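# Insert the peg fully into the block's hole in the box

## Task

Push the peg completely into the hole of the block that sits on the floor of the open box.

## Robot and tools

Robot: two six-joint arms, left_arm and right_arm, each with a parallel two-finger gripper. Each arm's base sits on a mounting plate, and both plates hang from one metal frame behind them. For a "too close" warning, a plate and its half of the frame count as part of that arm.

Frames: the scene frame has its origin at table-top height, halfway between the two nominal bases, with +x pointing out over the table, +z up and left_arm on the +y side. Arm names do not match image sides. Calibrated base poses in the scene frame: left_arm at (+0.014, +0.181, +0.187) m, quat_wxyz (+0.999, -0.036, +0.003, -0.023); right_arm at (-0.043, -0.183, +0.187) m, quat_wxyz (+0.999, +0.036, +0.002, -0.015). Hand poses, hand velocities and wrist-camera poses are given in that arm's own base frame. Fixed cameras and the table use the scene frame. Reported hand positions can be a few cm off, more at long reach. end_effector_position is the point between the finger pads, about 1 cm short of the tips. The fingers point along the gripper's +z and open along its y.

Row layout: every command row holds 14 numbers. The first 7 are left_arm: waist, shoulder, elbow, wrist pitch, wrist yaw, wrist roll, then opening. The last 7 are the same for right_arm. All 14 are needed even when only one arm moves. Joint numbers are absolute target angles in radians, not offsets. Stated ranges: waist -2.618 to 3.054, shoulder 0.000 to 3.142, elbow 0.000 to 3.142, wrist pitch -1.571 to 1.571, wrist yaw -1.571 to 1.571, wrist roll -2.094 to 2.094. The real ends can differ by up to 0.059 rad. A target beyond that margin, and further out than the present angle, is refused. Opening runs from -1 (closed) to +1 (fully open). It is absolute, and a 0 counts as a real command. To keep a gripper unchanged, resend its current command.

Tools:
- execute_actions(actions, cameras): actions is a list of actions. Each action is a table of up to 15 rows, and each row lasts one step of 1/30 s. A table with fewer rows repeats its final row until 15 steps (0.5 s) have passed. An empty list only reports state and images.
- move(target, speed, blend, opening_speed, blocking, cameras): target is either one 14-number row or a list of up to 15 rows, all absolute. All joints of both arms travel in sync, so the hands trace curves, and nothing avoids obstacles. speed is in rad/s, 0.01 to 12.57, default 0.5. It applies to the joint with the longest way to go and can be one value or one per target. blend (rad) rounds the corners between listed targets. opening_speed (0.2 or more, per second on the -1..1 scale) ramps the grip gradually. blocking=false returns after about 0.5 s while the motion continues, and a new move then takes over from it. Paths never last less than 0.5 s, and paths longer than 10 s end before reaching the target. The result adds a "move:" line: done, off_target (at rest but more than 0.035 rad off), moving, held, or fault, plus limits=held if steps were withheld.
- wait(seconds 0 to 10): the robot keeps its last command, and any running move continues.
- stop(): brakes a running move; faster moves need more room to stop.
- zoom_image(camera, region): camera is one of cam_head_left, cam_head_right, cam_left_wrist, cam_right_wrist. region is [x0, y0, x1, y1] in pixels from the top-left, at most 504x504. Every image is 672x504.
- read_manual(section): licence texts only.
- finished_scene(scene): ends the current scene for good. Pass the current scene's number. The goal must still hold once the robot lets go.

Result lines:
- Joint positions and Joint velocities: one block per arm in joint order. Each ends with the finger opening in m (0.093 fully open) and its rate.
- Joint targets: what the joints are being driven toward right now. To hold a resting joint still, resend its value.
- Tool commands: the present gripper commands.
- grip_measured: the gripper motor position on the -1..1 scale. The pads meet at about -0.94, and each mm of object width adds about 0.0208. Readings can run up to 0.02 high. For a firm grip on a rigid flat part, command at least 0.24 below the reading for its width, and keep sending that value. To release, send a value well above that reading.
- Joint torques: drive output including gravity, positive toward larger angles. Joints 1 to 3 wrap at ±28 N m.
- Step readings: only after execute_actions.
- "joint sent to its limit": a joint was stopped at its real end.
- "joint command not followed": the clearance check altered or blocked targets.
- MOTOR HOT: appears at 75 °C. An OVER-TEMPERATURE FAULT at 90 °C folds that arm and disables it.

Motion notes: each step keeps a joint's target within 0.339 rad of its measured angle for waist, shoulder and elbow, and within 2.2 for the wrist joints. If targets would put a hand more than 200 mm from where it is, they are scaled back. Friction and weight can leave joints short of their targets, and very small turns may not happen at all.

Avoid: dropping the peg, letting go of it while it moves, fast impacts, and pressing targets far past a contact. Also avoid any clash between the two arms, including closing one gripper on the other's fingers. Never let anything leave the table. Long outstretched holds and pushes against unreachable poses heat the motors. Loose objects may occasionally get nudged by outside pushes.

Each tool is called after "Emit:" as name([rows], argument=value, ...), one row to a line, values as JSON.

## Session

Emit:
execute_actions(actions=[])

Scene clock: 0.00 s.
left_arm: end_effector_position=(+0.3914, +0.0426, +0.0756) grip_measured=+1.000 end_effector_quat_wxyz=(+0.551, -0.064, +0.827, +0.094) | right_arm: end_effector_position=(+0.3717, -0.0222, +0.0974) grip_measured=+1.000 end_effector_quat_wxyz=(+0.587, +0.078, +0.803, -0.067)
Joint positions: left_arm=[0.018 1.617 0.392 0.832 -0.211 0.005 0.093] | right_arm=[0.054 1.489 0.296 0.877 0.253 0.064 0.093]
Joint velocities: within noise
Joint torques (N m): no reading
Heat: left arm: 29 °C; right arm: 29 °C.
Joint targets: left_arm=[0.018 1.610 0.400 0.834 -0.212 0.006] | right_arm=[0.054 1.481 0.307 0.888 0.253 0.064]
Tool commands: left_gripper/opening=+1.0 right_gripper/opening=+1.0

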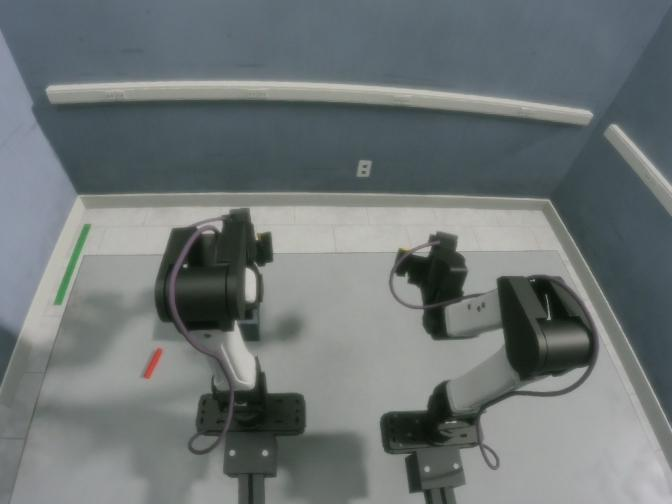

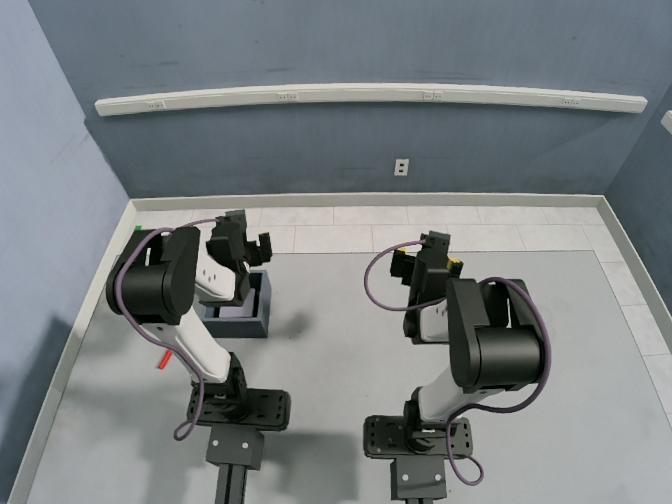

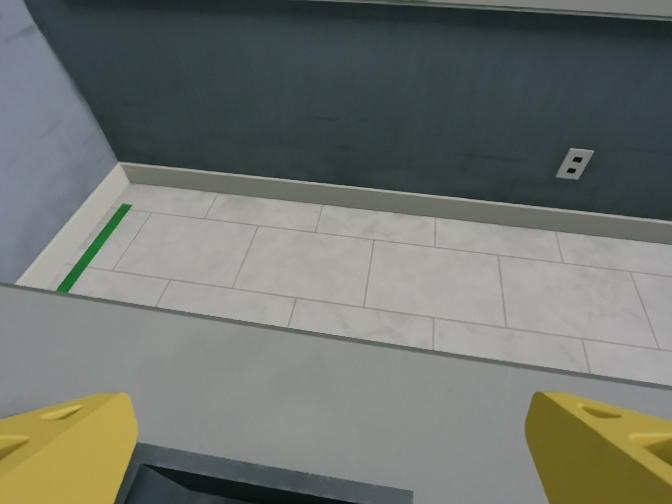

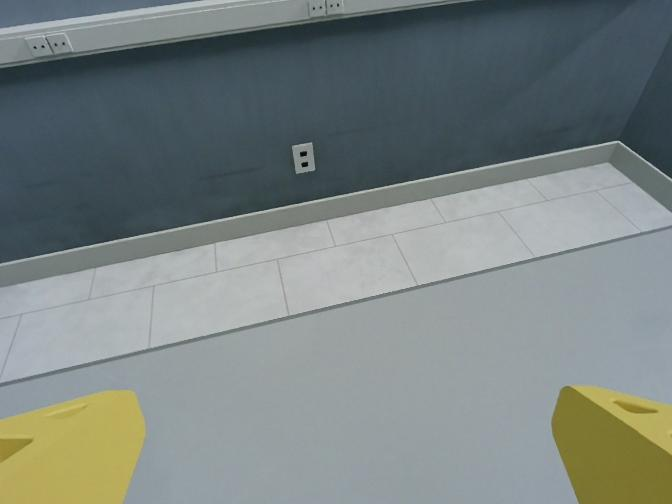

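Emit:
move(target=[0.25,1.46,1.33,-1.15,-0.072,0.25,1,0.054,1.481,0.307,0.888,0.253,0.064,1], speed=1.5, cameras=["cam_left_wrist","cam_head_left"])

Scene clock: 6.97 s.
left_arm: end_effector_position=(+0.2952, +0.0871, +0.1567) grip_measured=+1.000 end_effector_quat_wxyz=(+0.110, -0.006, +0.992, +0.068) | right_arm: end_effector_position=(+0.3717, -0.0222, +0.0974) grip_measured=+1.000 end_effector_quat_wxyz=(+0.587, +0.078, +0.803, -0.067)
Joint positions: left_arm=[0.243 1.482 1.301 -1.143 -0.08 0.24 0.093] | right_arm=[0.054 1.489 0.296 0.877 0.253 0.064 0.093]
Joint velocities: within noise
Joint torques (N m): left_arm=[0.5 -6.35 8.62 0.68 0.07 0.03] | right_arm=[0.55 -4.93 7.38 1.99 0.05 0.02]
Heat: left arm: 30 °C; right arm: 30 °C.
Joint targets: left_arm=[0.250 1.460 1.330 -1.150 -0.072 0.250] | right_arm=[0.054 1.481 0.307 0.888 0.253 0.064]
move: done
Images, in order (width x height): cam_head_left 672x504, cam_left_wrist 672x504.

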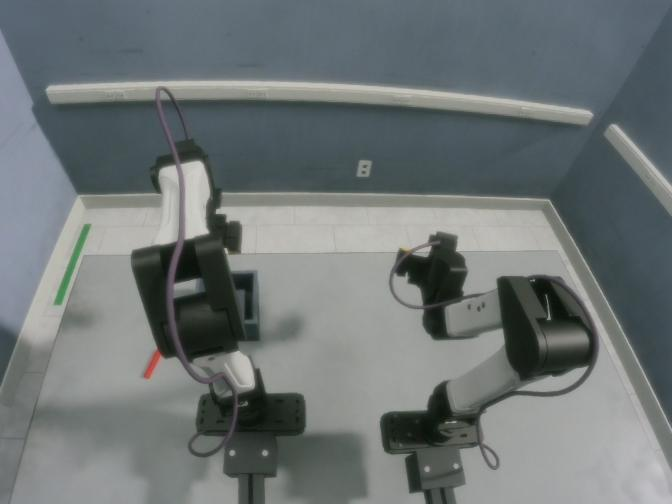

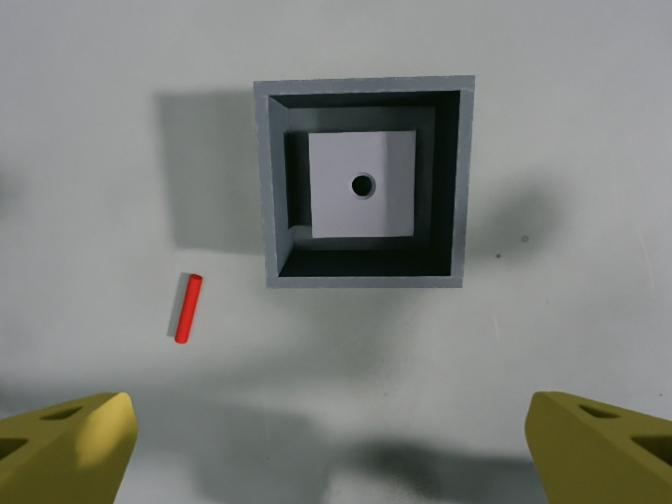

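Emit:
move(target=[0.725,2.384,1.391,-0.774,-0.427,0.94,-0.2,0.054,1.481,0.307,0.888,0.253,0.064,1], speed=1.5, cameras=["cam_left_wrist"])

Scene clock: 32.40 s.
left_arm: end_effector_position=(+0.2108, +0.2793, -0.0998) grip_measured=-0.198 end_effector_quat_wxyz=(-0.224, +0.121, +0.965, +0.061) | right_arm: end_effector_position=(+0.3717, -0.0222, +0.0974) grip_measured=+1.000 end_effector_quat_wxyz=(+0.587, +0.078, +0.803, -0.067)
Joint positions: left_arm=[0.727 2.374 1.371 -0.786 -0.419 0.93 0.036] | right_arm=[0.054 1.489 0.296 0.877 0.253 0.064 0.093]
Joint velocities: within noise
Joint torques (N m): left_arm=[-0.38 -8.02 5.22 -0.21 -0.33 0.03] | right_arm=[0.51 -5.01 7.34 2 0.08 0.03]
Heat: left arm: 33 °C; right arm: 31 °C.
Joint targets: left_arm=[0.725 2.384 1.391 -0.774 -0.427 0.940] | right_arm=[0.054 1.481 0.307 0.888 0.253 0.064]
move: done
Images, in order (width x height): cam_left_wrist 672x504.

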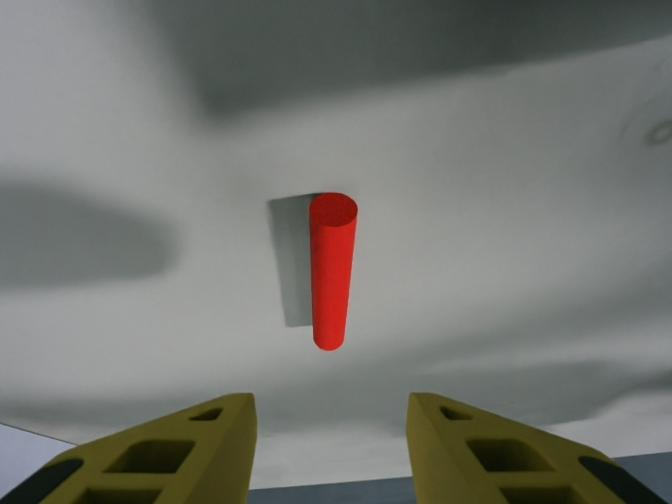

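Emit:
move([
  [0.737,2.521,1.389,-0.637,-0.427,0.95,-0.2,0.054,1.481,0.307,0.888,0.253,0.064,1],
  [0.737,2.521,1.389,-0.637,-0.427,0.95,-0.95,0.054,1.481,0.307,0.888,0.253,0.064,1],
], speed=0.6, opening_speed=1.2, cameras=["cam_left_wrist"])

Scene clock: 46.03 s.
left_arm: end_effector_position=(+0.2111, +0.2800, -0.1487) grip_measured=-0.841 end_effector_quat_wxyz=(-0.222, +0.126, +0.965, +0.064) | right_arm: end_effector_position=(+0.3717, -0.0222, +0.0974) grip_measured=+1.000 end_effector_quat_wxyz=(+0.587, +0.078, +0.803, -0.067)
Joint positions: left_arm=[0.727 2.506 1.375 -0.649 -0.421 0.941 0.005] | right_arm=[0.054 1.489 0.296 0.877 0.253 0.064 0.093]
Joint velocities: within noise
Joint torques (N m): left_arm=[0.58 -7.8 4.16 -0.18 -0.32 0.05] | right_arm=[0.44 -5.08 7.3 2 0.06 0.02]
Heat: left arm: 34 °C; right arm: 32 °C.
Joint targets: left_arm=[0.737 2.521 1.389 -0.637 -0.427 0.950] | right_arm=[0.054 1.481 0.307 0.888 0.253 0.064]
move: done
Images, in order (width x height): cam_left_wrist 672x504.

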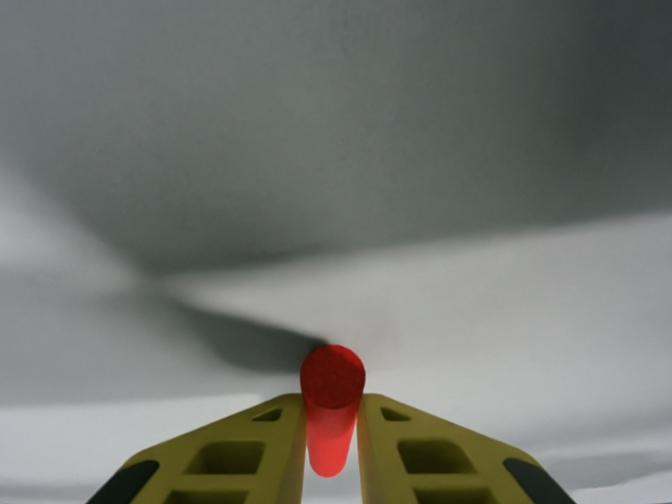

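Emit:
move([
  [0.737,2.2,1.2,-0.78,-0.427,0.95,-0.95,0.054,1.481,0.307,0.888,0.253,0.064,1],
  [0.96,1.968,0.964,-0.511,1.078,1.576,-0.95,0.054,1.481,0.307,0.888,0.253,0.064,1],
], speed=[1.0,1.2], blend=0.12, cameras=["cam_left_wrist","cam_head_right"])

Scene clock: 63.30 s.
left_arm: end_effector_position=(+0.3000, +0.1698, +0.0179) grip_measured=-0.859 end_effector_quat_wxyz=(+0.487, +0.263, +0.820, -0.146) | right_arm: end_effector_position=(+0.3717, -0.0222, +0.0974) grip_measured=+1.000 end_effector_quat_wxyz=(+0.587, +0.078, +0.803, -0.067)
Joint positions: left_arm=[0.957 2.005 0.973 -0.516 1.066 1.563 0.004] | right_arm=[0.054 1.489 0.296 0.877 0.253 0.064 0.093]
Joint velocities: within noise
Joint torques (N m): left_arm=[0.29 -9.91 3.02 0.23 0.86 0.08] | right_arm=[0.46 -5.03 7.39 2.03 0.06 0.04]
Heat: left arm: 35 °C; right arm: 32 °C.
Joint targets: left_arm=[0.960 1.968 0.964 -0.511 1.078 1.576] | right_arm=[0.054 1.481 0.307 0.888 0.253 0.064]
move: off_target (left_arm); left_arm: the shoulder is farthest, 0.037 rad from its target
Images, in order (width x height): cam_head_right 672x504, cam_left_wrist 672x504.

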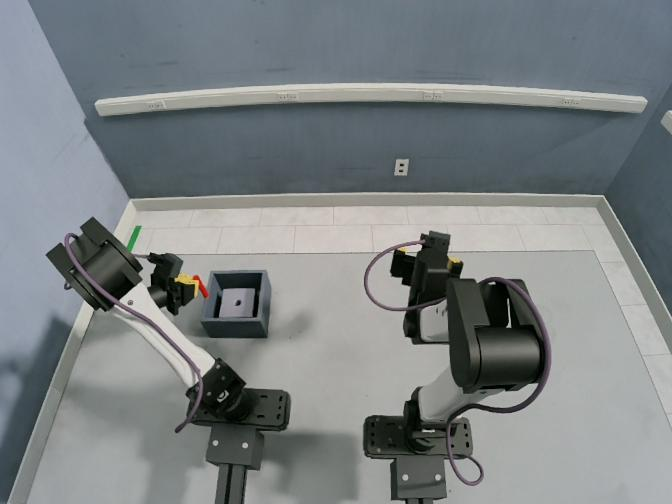

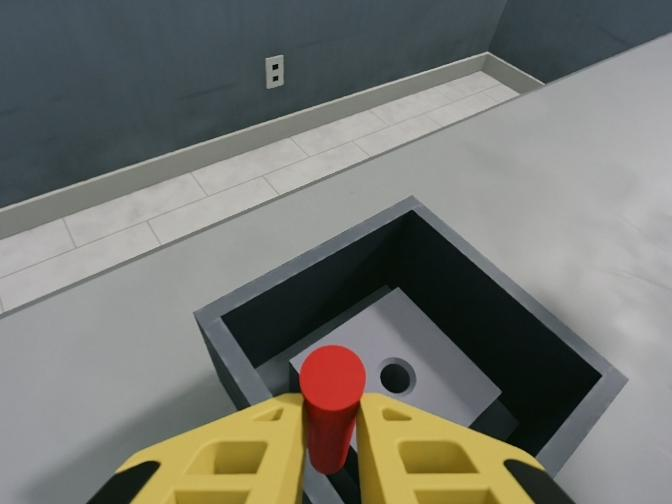

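Emit:
move([
  [0.791,1.965,0.955,-0.511,1.09,1.589,-0.95,0.054,1.481,0.307,0.888,0.253,0.064,1],
  [0.791,2.240,0.903,-0.195,1.09,1.589,-0.95,0.054,1.481,0.307,0.888,0.253,0.064,1],
], speed=[0.6,0.5], blend=0.03, cameras=["cam_left_wrist","cam_head_right","cam_head_left"])

Emit:
zoom_image(camera="cam_left_wrist", region=[252, 378, 420, 504])

Emit:
zoom_image(camera="cam_head_right", region=[190, 260, 290, 335])

Scene clock: 81.00 s.
left_arm: end_effector_position=(+0.3200, +0.1111, -0.0523) grip_measured=-0.859 end_effector_quat_wxyz=(+0.481, +0.336, +0.789, -0.184) | right_arm: end_effector_position=(+0.3717, -0.0222, +0.0974) grip_measured=+1.000 end_effector_quat_wxyz=(+0.587, +0.078, +0.803, -0.067)
Joint positions: left_arm=[0.789 2.226 0.908 -0.226 1.082 1.577 0.004] | right_arm=[0.054 1.489 0.296 0.877 0.253 0.064 0.093]
Joint velocities: within noise
Joint torques (N m): left_arm=[0.13 -5.93 2.09 0.52 0.8 0.07] | right_arm=[0.53 -5 7.35 1.99 0.05 0.05]
Heat: left arm: 38 °C; right arm: 33 °C.
Joint targets: left_arm=[0.791 2.240 0.903 -0.195 1.090 1.589] | right_arm=[0.054 1.481 0.307 0.888 0.253 0.064]
move: done
Images, in order (width x height): cam_head_left 672x504, cam_head_right 672x504, cam_left_wrist 672x504.

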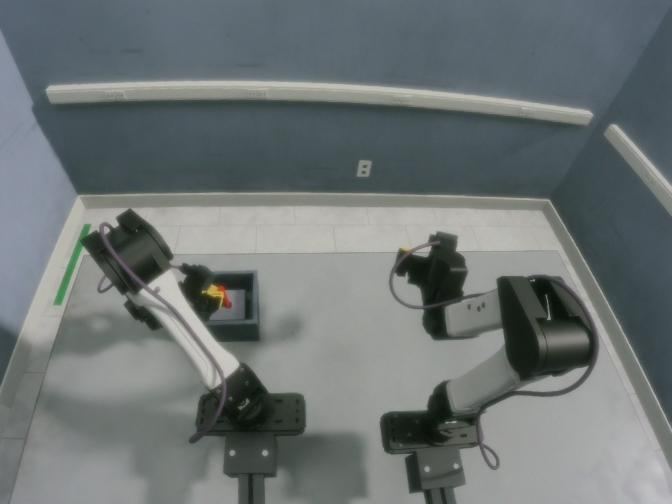

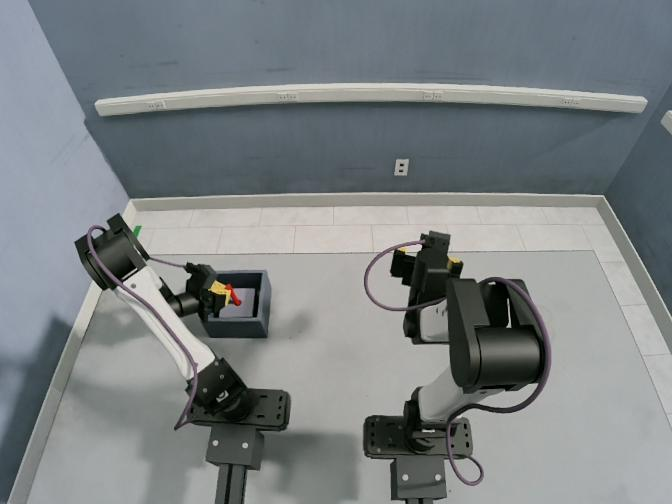

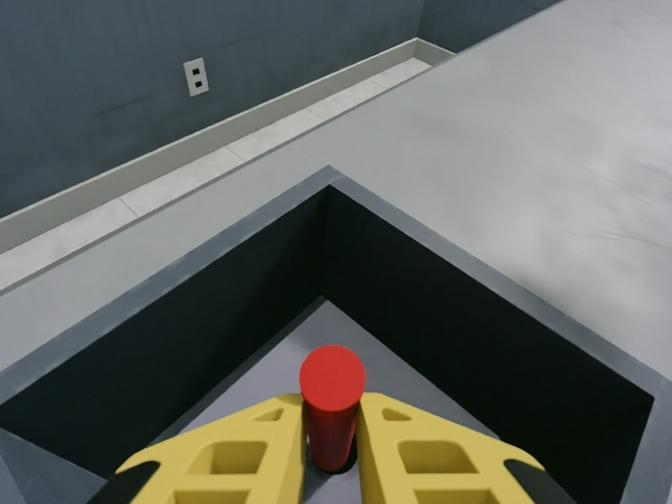

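Scaled by 3.000.

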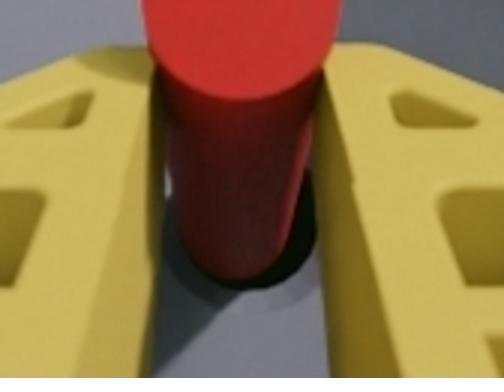

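Scaled by 5.040.

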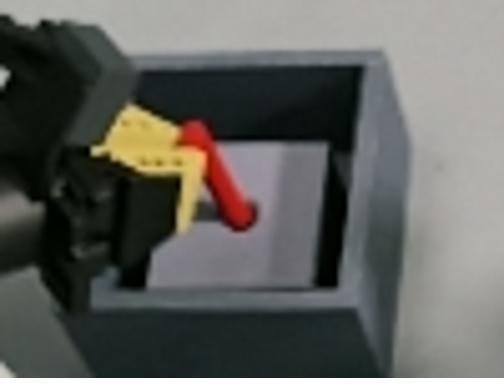

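Emit:
move([
  [0.778,2.222,0.886,-0.166,1.09,1.589,-0.95,0.054,1.481,0.307,0.888,0.253,0.064,1],
  [0.778,2.316,0.894,-0.092,1.09,1.589,-0.95,0.054,1.481,0.307,0.888,0.253,0.064,1],
], speed=[0.3,0.15], cameras=["cam_left_wrist","cam_head_right"])

Emit:
zoom_image(camera="cam_left_wrist", region=[252, 378, 420, 504])

Emit:
zoom_image(camera="cam_head_right", region=[190, 260, 290, 335])

Scene clock: 98.47 s.
left_arm: end_effector_position=(+0.3201, +0.1082, -0.0708) grip_measured=-0.859 end_effector_quat_wxyz=(+0.488, +0.344, +0.783, -0.176) | right_arm: end_effector_position=(+0.3717, -0.0222, +0.0974) grip_measured=+1.000 end_effector_quat_wxyz=(+0.587, +0.078, +0.803, -0.067)
Joint positions: left_arm=[0.784 2.291 0.892 -0.12 1.09 1.579 0.004] | right_arm=[0.054 1.489 0.296 0.877 0.253 0.064 0.093]
Joint velocities: within noise
Joint torques (N m): left_arm=[-0.53 -5.01 2.19 0.53 0.71 0.04] | right_arm=[0.5 -4.96 7.3 2 0.08 0.03]
Heat: left arm: 36 °C; right arm: 33 °C.
Joint targets: left_arm=[0.778 2.316 0.894 -0.092 1.090 1.589] | right_arm=[0.054 1.481 0.307 0.888 0.253 0.064]
move: done
Images, in order (width x height): cam_head_right 672x504, cam_left_wrist 672x504.

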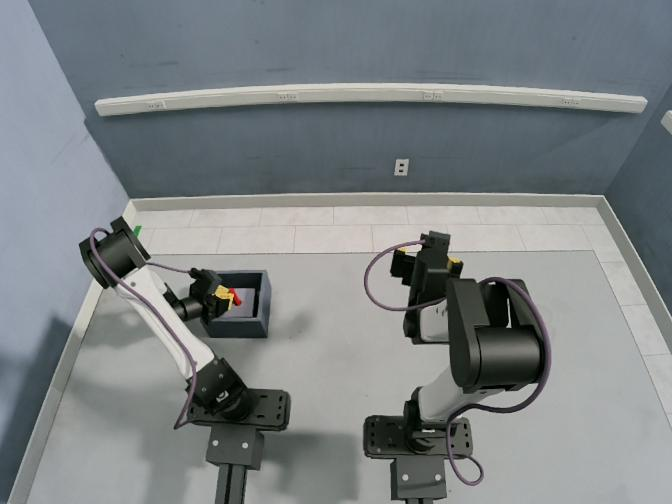

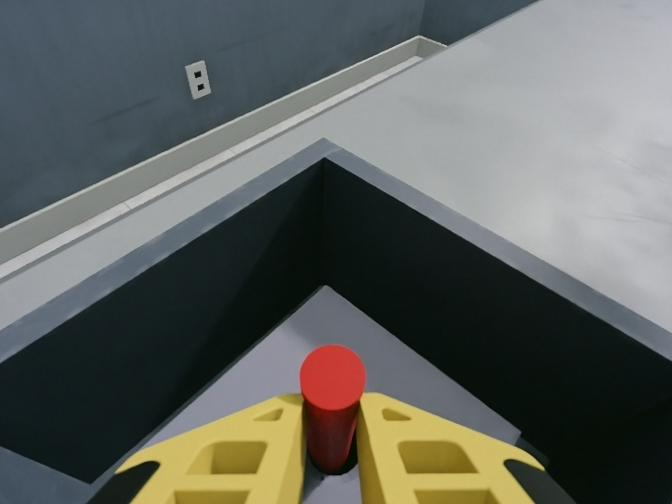

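Scaled by 3.000.

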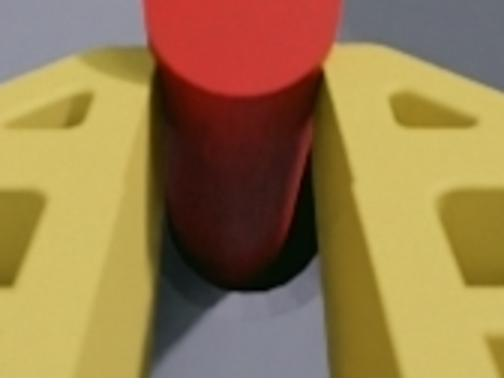

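Scaled by 5.040.

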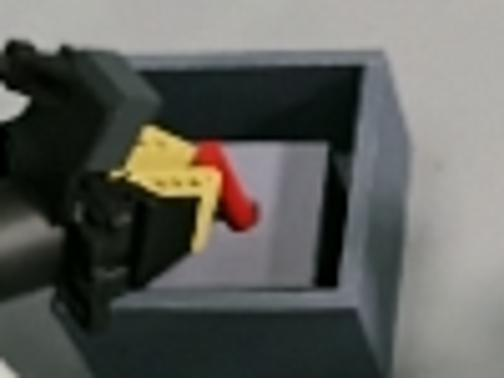

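Emit:
move(target=[0.778,2.376,0.894,-0.032,1.075,1.589,-0.95,0.054,1.481,0.307,0.888,0.253,0.064,1], speed=0.15, cameras=["cam_left_wrist"])

Emit:
zoom_image(camera="cam_left_wrist", region=[252, 378, 420, 504])

Scene clock: 106.17 s.
left_arm: end_effector_position=(+0.3201, +0.1080, -0.0696) grip_measured=-0.860 end_effector_quat_wxyz=(+0.515, +0.337, +0.767, -0.181) | right_arm: end_effector_position=(+0.3717, -0.0222, +0.0974) grip_measured=+1.000 end_effector_quat_wxyz=(+0.587, +0.078, +0.803, -0.067)
Joint positions: left_arm=[0.799 2.321 0.892 -0.094 1.153 1.595 0.004] | right_arm=[0.054 1.489 0.296 0.877 0.253 0.064 0.093]
Joint velocities: within noise
Joint torques (N m): left_arm=[-1.77 -2.66 2.02 0.93 -0.18 -0.13] | right_arm=[0.49 -5.05 7.31 2.02 0.07 0.02]
Heat: left arm: 35 °C; right arm: 34 °C.
Joint targets: left_arm=[0.778 2.376 0.894 -0.032 1.075 1.589] | right_arm=[0.054 1.481 0.307 0.888 0.253 0.064]
move: off_target (left_arm); left_arm: the wrist yaw is farthest, 0.078 rad from its target
Images, in order (width x height): cam_left_wrist 672x504.

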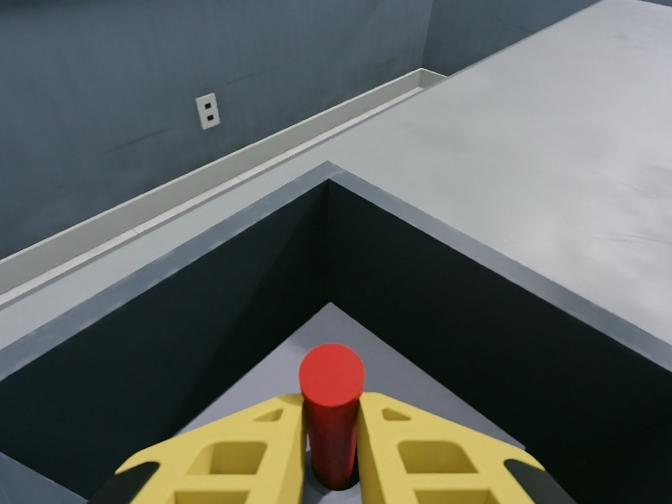

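Scaled by 3.000.

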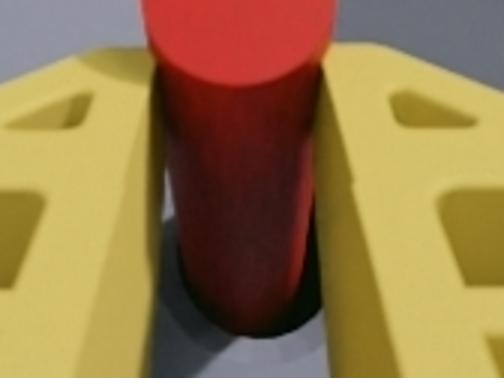

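Emit:
move([
  [0.778,2.28,0.894,-0.12,1.07,1.589,-0.95,0.054,1.481,0.307,0.888,0.253,0.064,1],
  [0.764,2.29,0.878,-0.10,1.07,1.589,-0.95,0.054,1.481,0.307,0.888,0.253,0.064,1],
  [0.764,2.36,0.878,-0.035,1.07,1.589,-0.95,0.054,1.481,0.307,0.888,0.253,0.064,1],
], speed=[0.2,0.15,0.15], cameras=["cam_left_wrist"])

Emit:
zoom_image(camera="cam_left_wrist", region=[252, 378, 420, 504])

Scene clock: 113.93 s.
left_arm: end_effector_position=(+0.3201, +0.1073, -0.0713) grip_measured=-0.861 end_effector_quat_wxyz=(+0.505, +0.347, +0.772, -0.173) | right_arm: end_effector_position=(+0.3717, -0.0222, +0.0974) grip_measured=+1.000 end_effector_quat_wxyz=(+0.587, +0.078, +0.803, -0.067)
Joint positions: left_arm=[0.79 2.308 0.884 -0.085 1.124 1.596 0.004] | right_arm=[0.054 1.489 0.296 0.877 0.253 0.064 0.093]
Joint velocities: within noise
Joint torques (N m): left_arm=[-2.25 -2.89 1.37 0.82 0.08 -0.12] | right_arm=[0.57 -4.97 7.28 1.98 0.09 0.04]
Heat: left arm: 34 °C; right arm: 34 °C.
Joint targets: left_arm=[0.764 2.360 0.878 -0.035 1.070 1.589] | right_arm=[0.054 1.481 0.307 0.888 0.253 0.064]
move: off_target (left_arm); left_arm: the wrist yaw is farthest, 0.054 rad from its target
Images, in order (width x height): cam_left_wrist 672x504.

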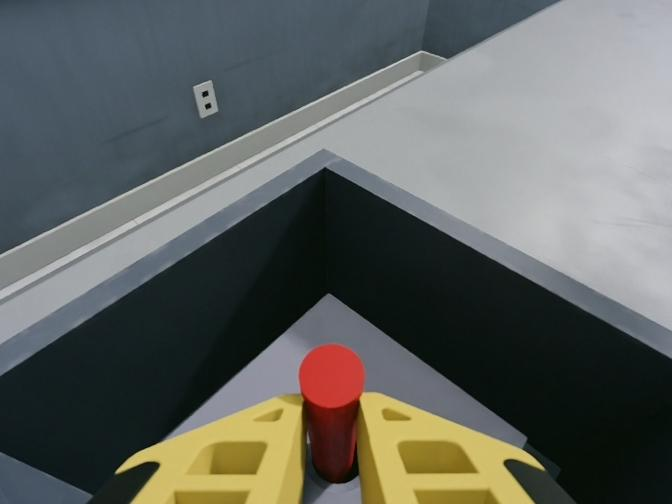

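Scaled by 3.000.

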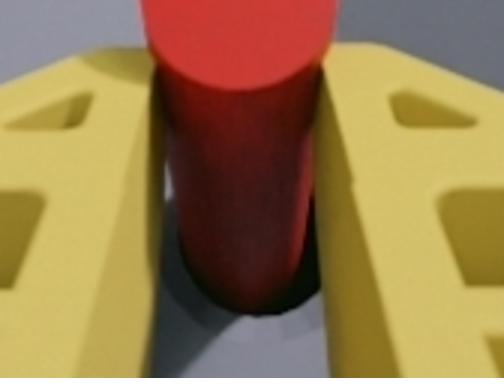

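Emit:
move([
  [0.778,2.29,0.884,-0.10,1.065,1.585,-0.95,0.054,1.481,0.307,0.888,0.253,0.064,1],
  [0.778,2.29,0.884,-0.10,1.065,1.585,-0.5,0.054,1.481,0.307,0.888,0.253,0.064,1],
], speed=0.2, opening_speed=0.5, cameras=["cam_left_wrist","cam_head_right"])

Emit:
zoom_image(camera="cam_head_right", region=[190, 260, 290, 335])

Scene clock: 123.13 s.
left_arm: end_effector_position=(+0.3166, +0.1048, -0.0702) grip_measured=-0.503 end_effector_quat_wxyz=(+0.498, +0.339, +0.777, -0.184) | right_arm: end_effector_position=(+0.3717, -0.0222, +0.0974) grip_measured=+1.000 end_effector_quat_wxyz=(+0.587, +0.078, +0.803, -0.067)
Joint positions: left_arm=[0.791 2.3 0.883 -0.125 1.118 1.596 0.021] | right_arm=[0.054 1.489 0.296 0.877 0.253 0.064 0.093]
Joint velocities: within noise
Joint torques (N m): left_arm=[-1.16 -7.94 1.98 0.46 0.08 -0.16] | right_arm=[0.51 -5.14 7.34 2.05 0.03 0.02]
Heat: left arm: 34 °C; right arm: 34 °C.
Joint targets: left_arm=[0.778 2.290 0.884 -0.100 1.065 1.585] | right_arm=[0.054 1.481 0.307 0.888 0.253 0.064]
move: off_target (left_arm); target 2's new numbers were sent with left_arm's wrist yaw 0.054 rad from that target; left_arm: the wrist yaw is farthest, 0.053 rad from its target
Images, in order (width x height): cam_head_right 672x504, cam_left_wrist 672x504.

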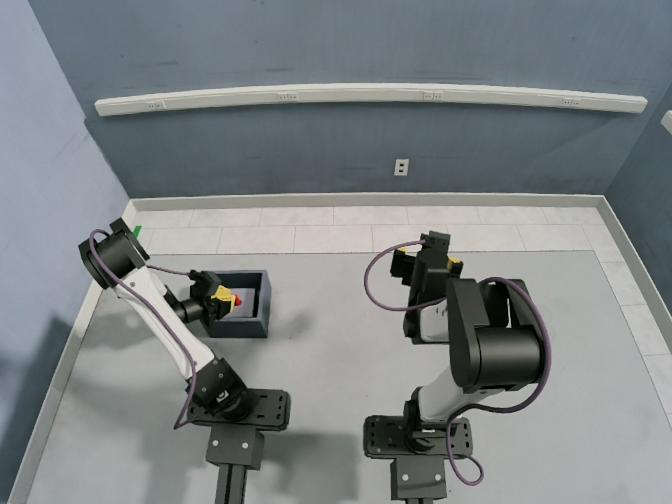

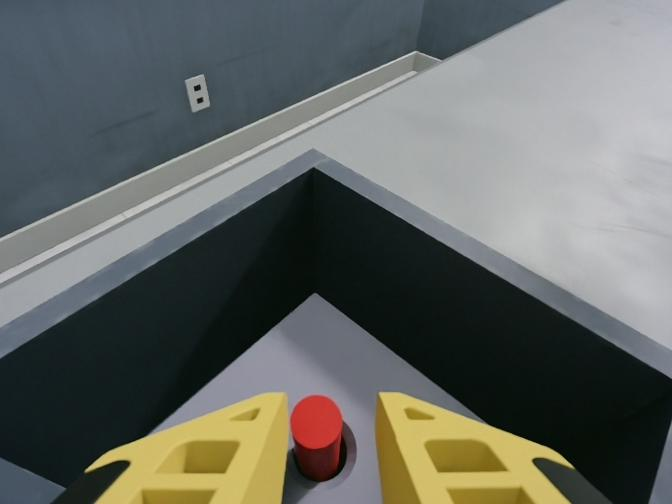

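Scaled by 5.040.

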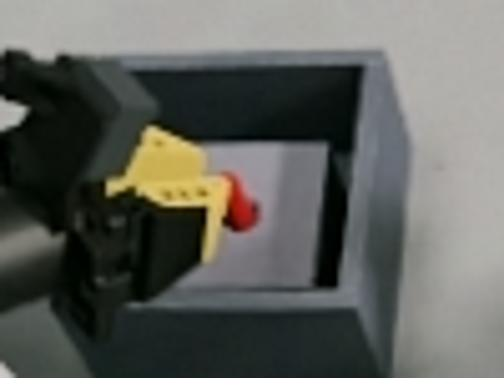

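Emit:
move(target=[0.80,2.02,0.884,-0.40,1.10,1.585,-0.3,0.054,1.481,0.307,0.888,0.253,0.064,1], speed=0.6, cameras=["cam_left_wrist","cam_head_right"])

Emit:
zoom_image(camera="cam_head_right", region=[190, 260, 290, 335])

Scene clock: 128.03 s.
left_arm: end_effector_position=(+0.3132, +0.1047, -0.0054) grip_measured=-0.302 end_effector_quat_wxyz=(+0.485, +0.334, +0.786, -0.188) | right_arm: end_effector_position=(+0.3717, -0.0222, +0.0974) grip_measured=+1.000 end_effector_quat_wxyz=(+0.587, +0.078, +0.803, -0.067)
Joint positions: left_arm=[0.793 2.05 0.882 -0.393 1.094 1.592 0.031] | right_arm=[0.054 1.489 0.296 0.877 0.253 0.064 0.093]
Joint velocities: within noise
Joint torques (N m): left_arm=[0.55 -8.99 3.32 0.08 0.78 -0.12] | right_arm=[0.47 -5.15 7.39 1.99 0.09 0.03]
Heat: left arm: 34 °C; right arm: 35 °C.
Joint targets: left_arm=[0.800 2.020 0.884 -0.400 1.100 1.585] | right_arm=[0.054 1.481 0.307 0.888 0.253 0.064]
move: done
Images, in order (width x height): cam_head_right 672x504, cam_left_wrist 672x504.

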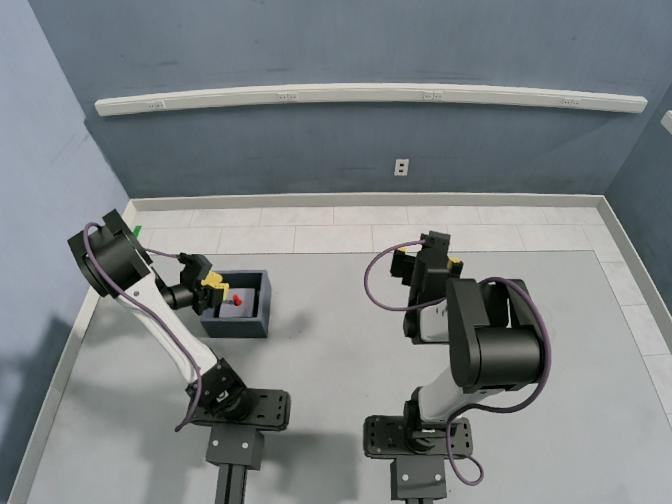

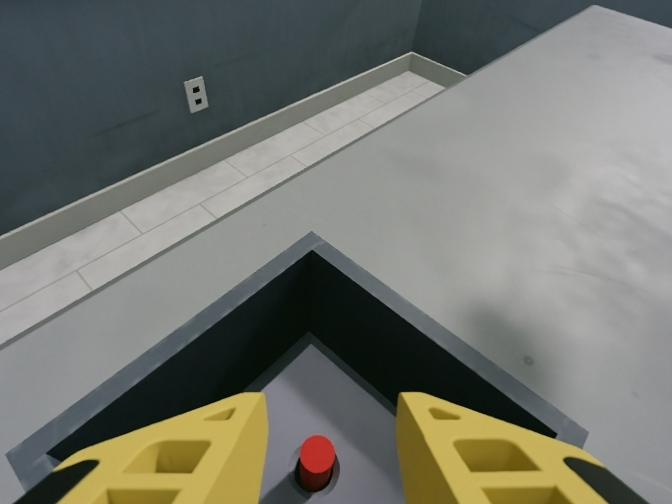

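Scaled by 5.040.

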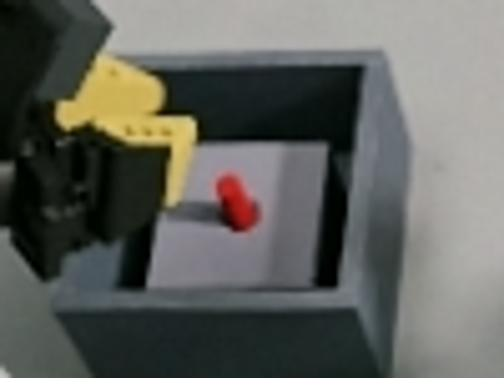

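Emit:
finished_scene(scene=2)

The scene is finished: the task was done.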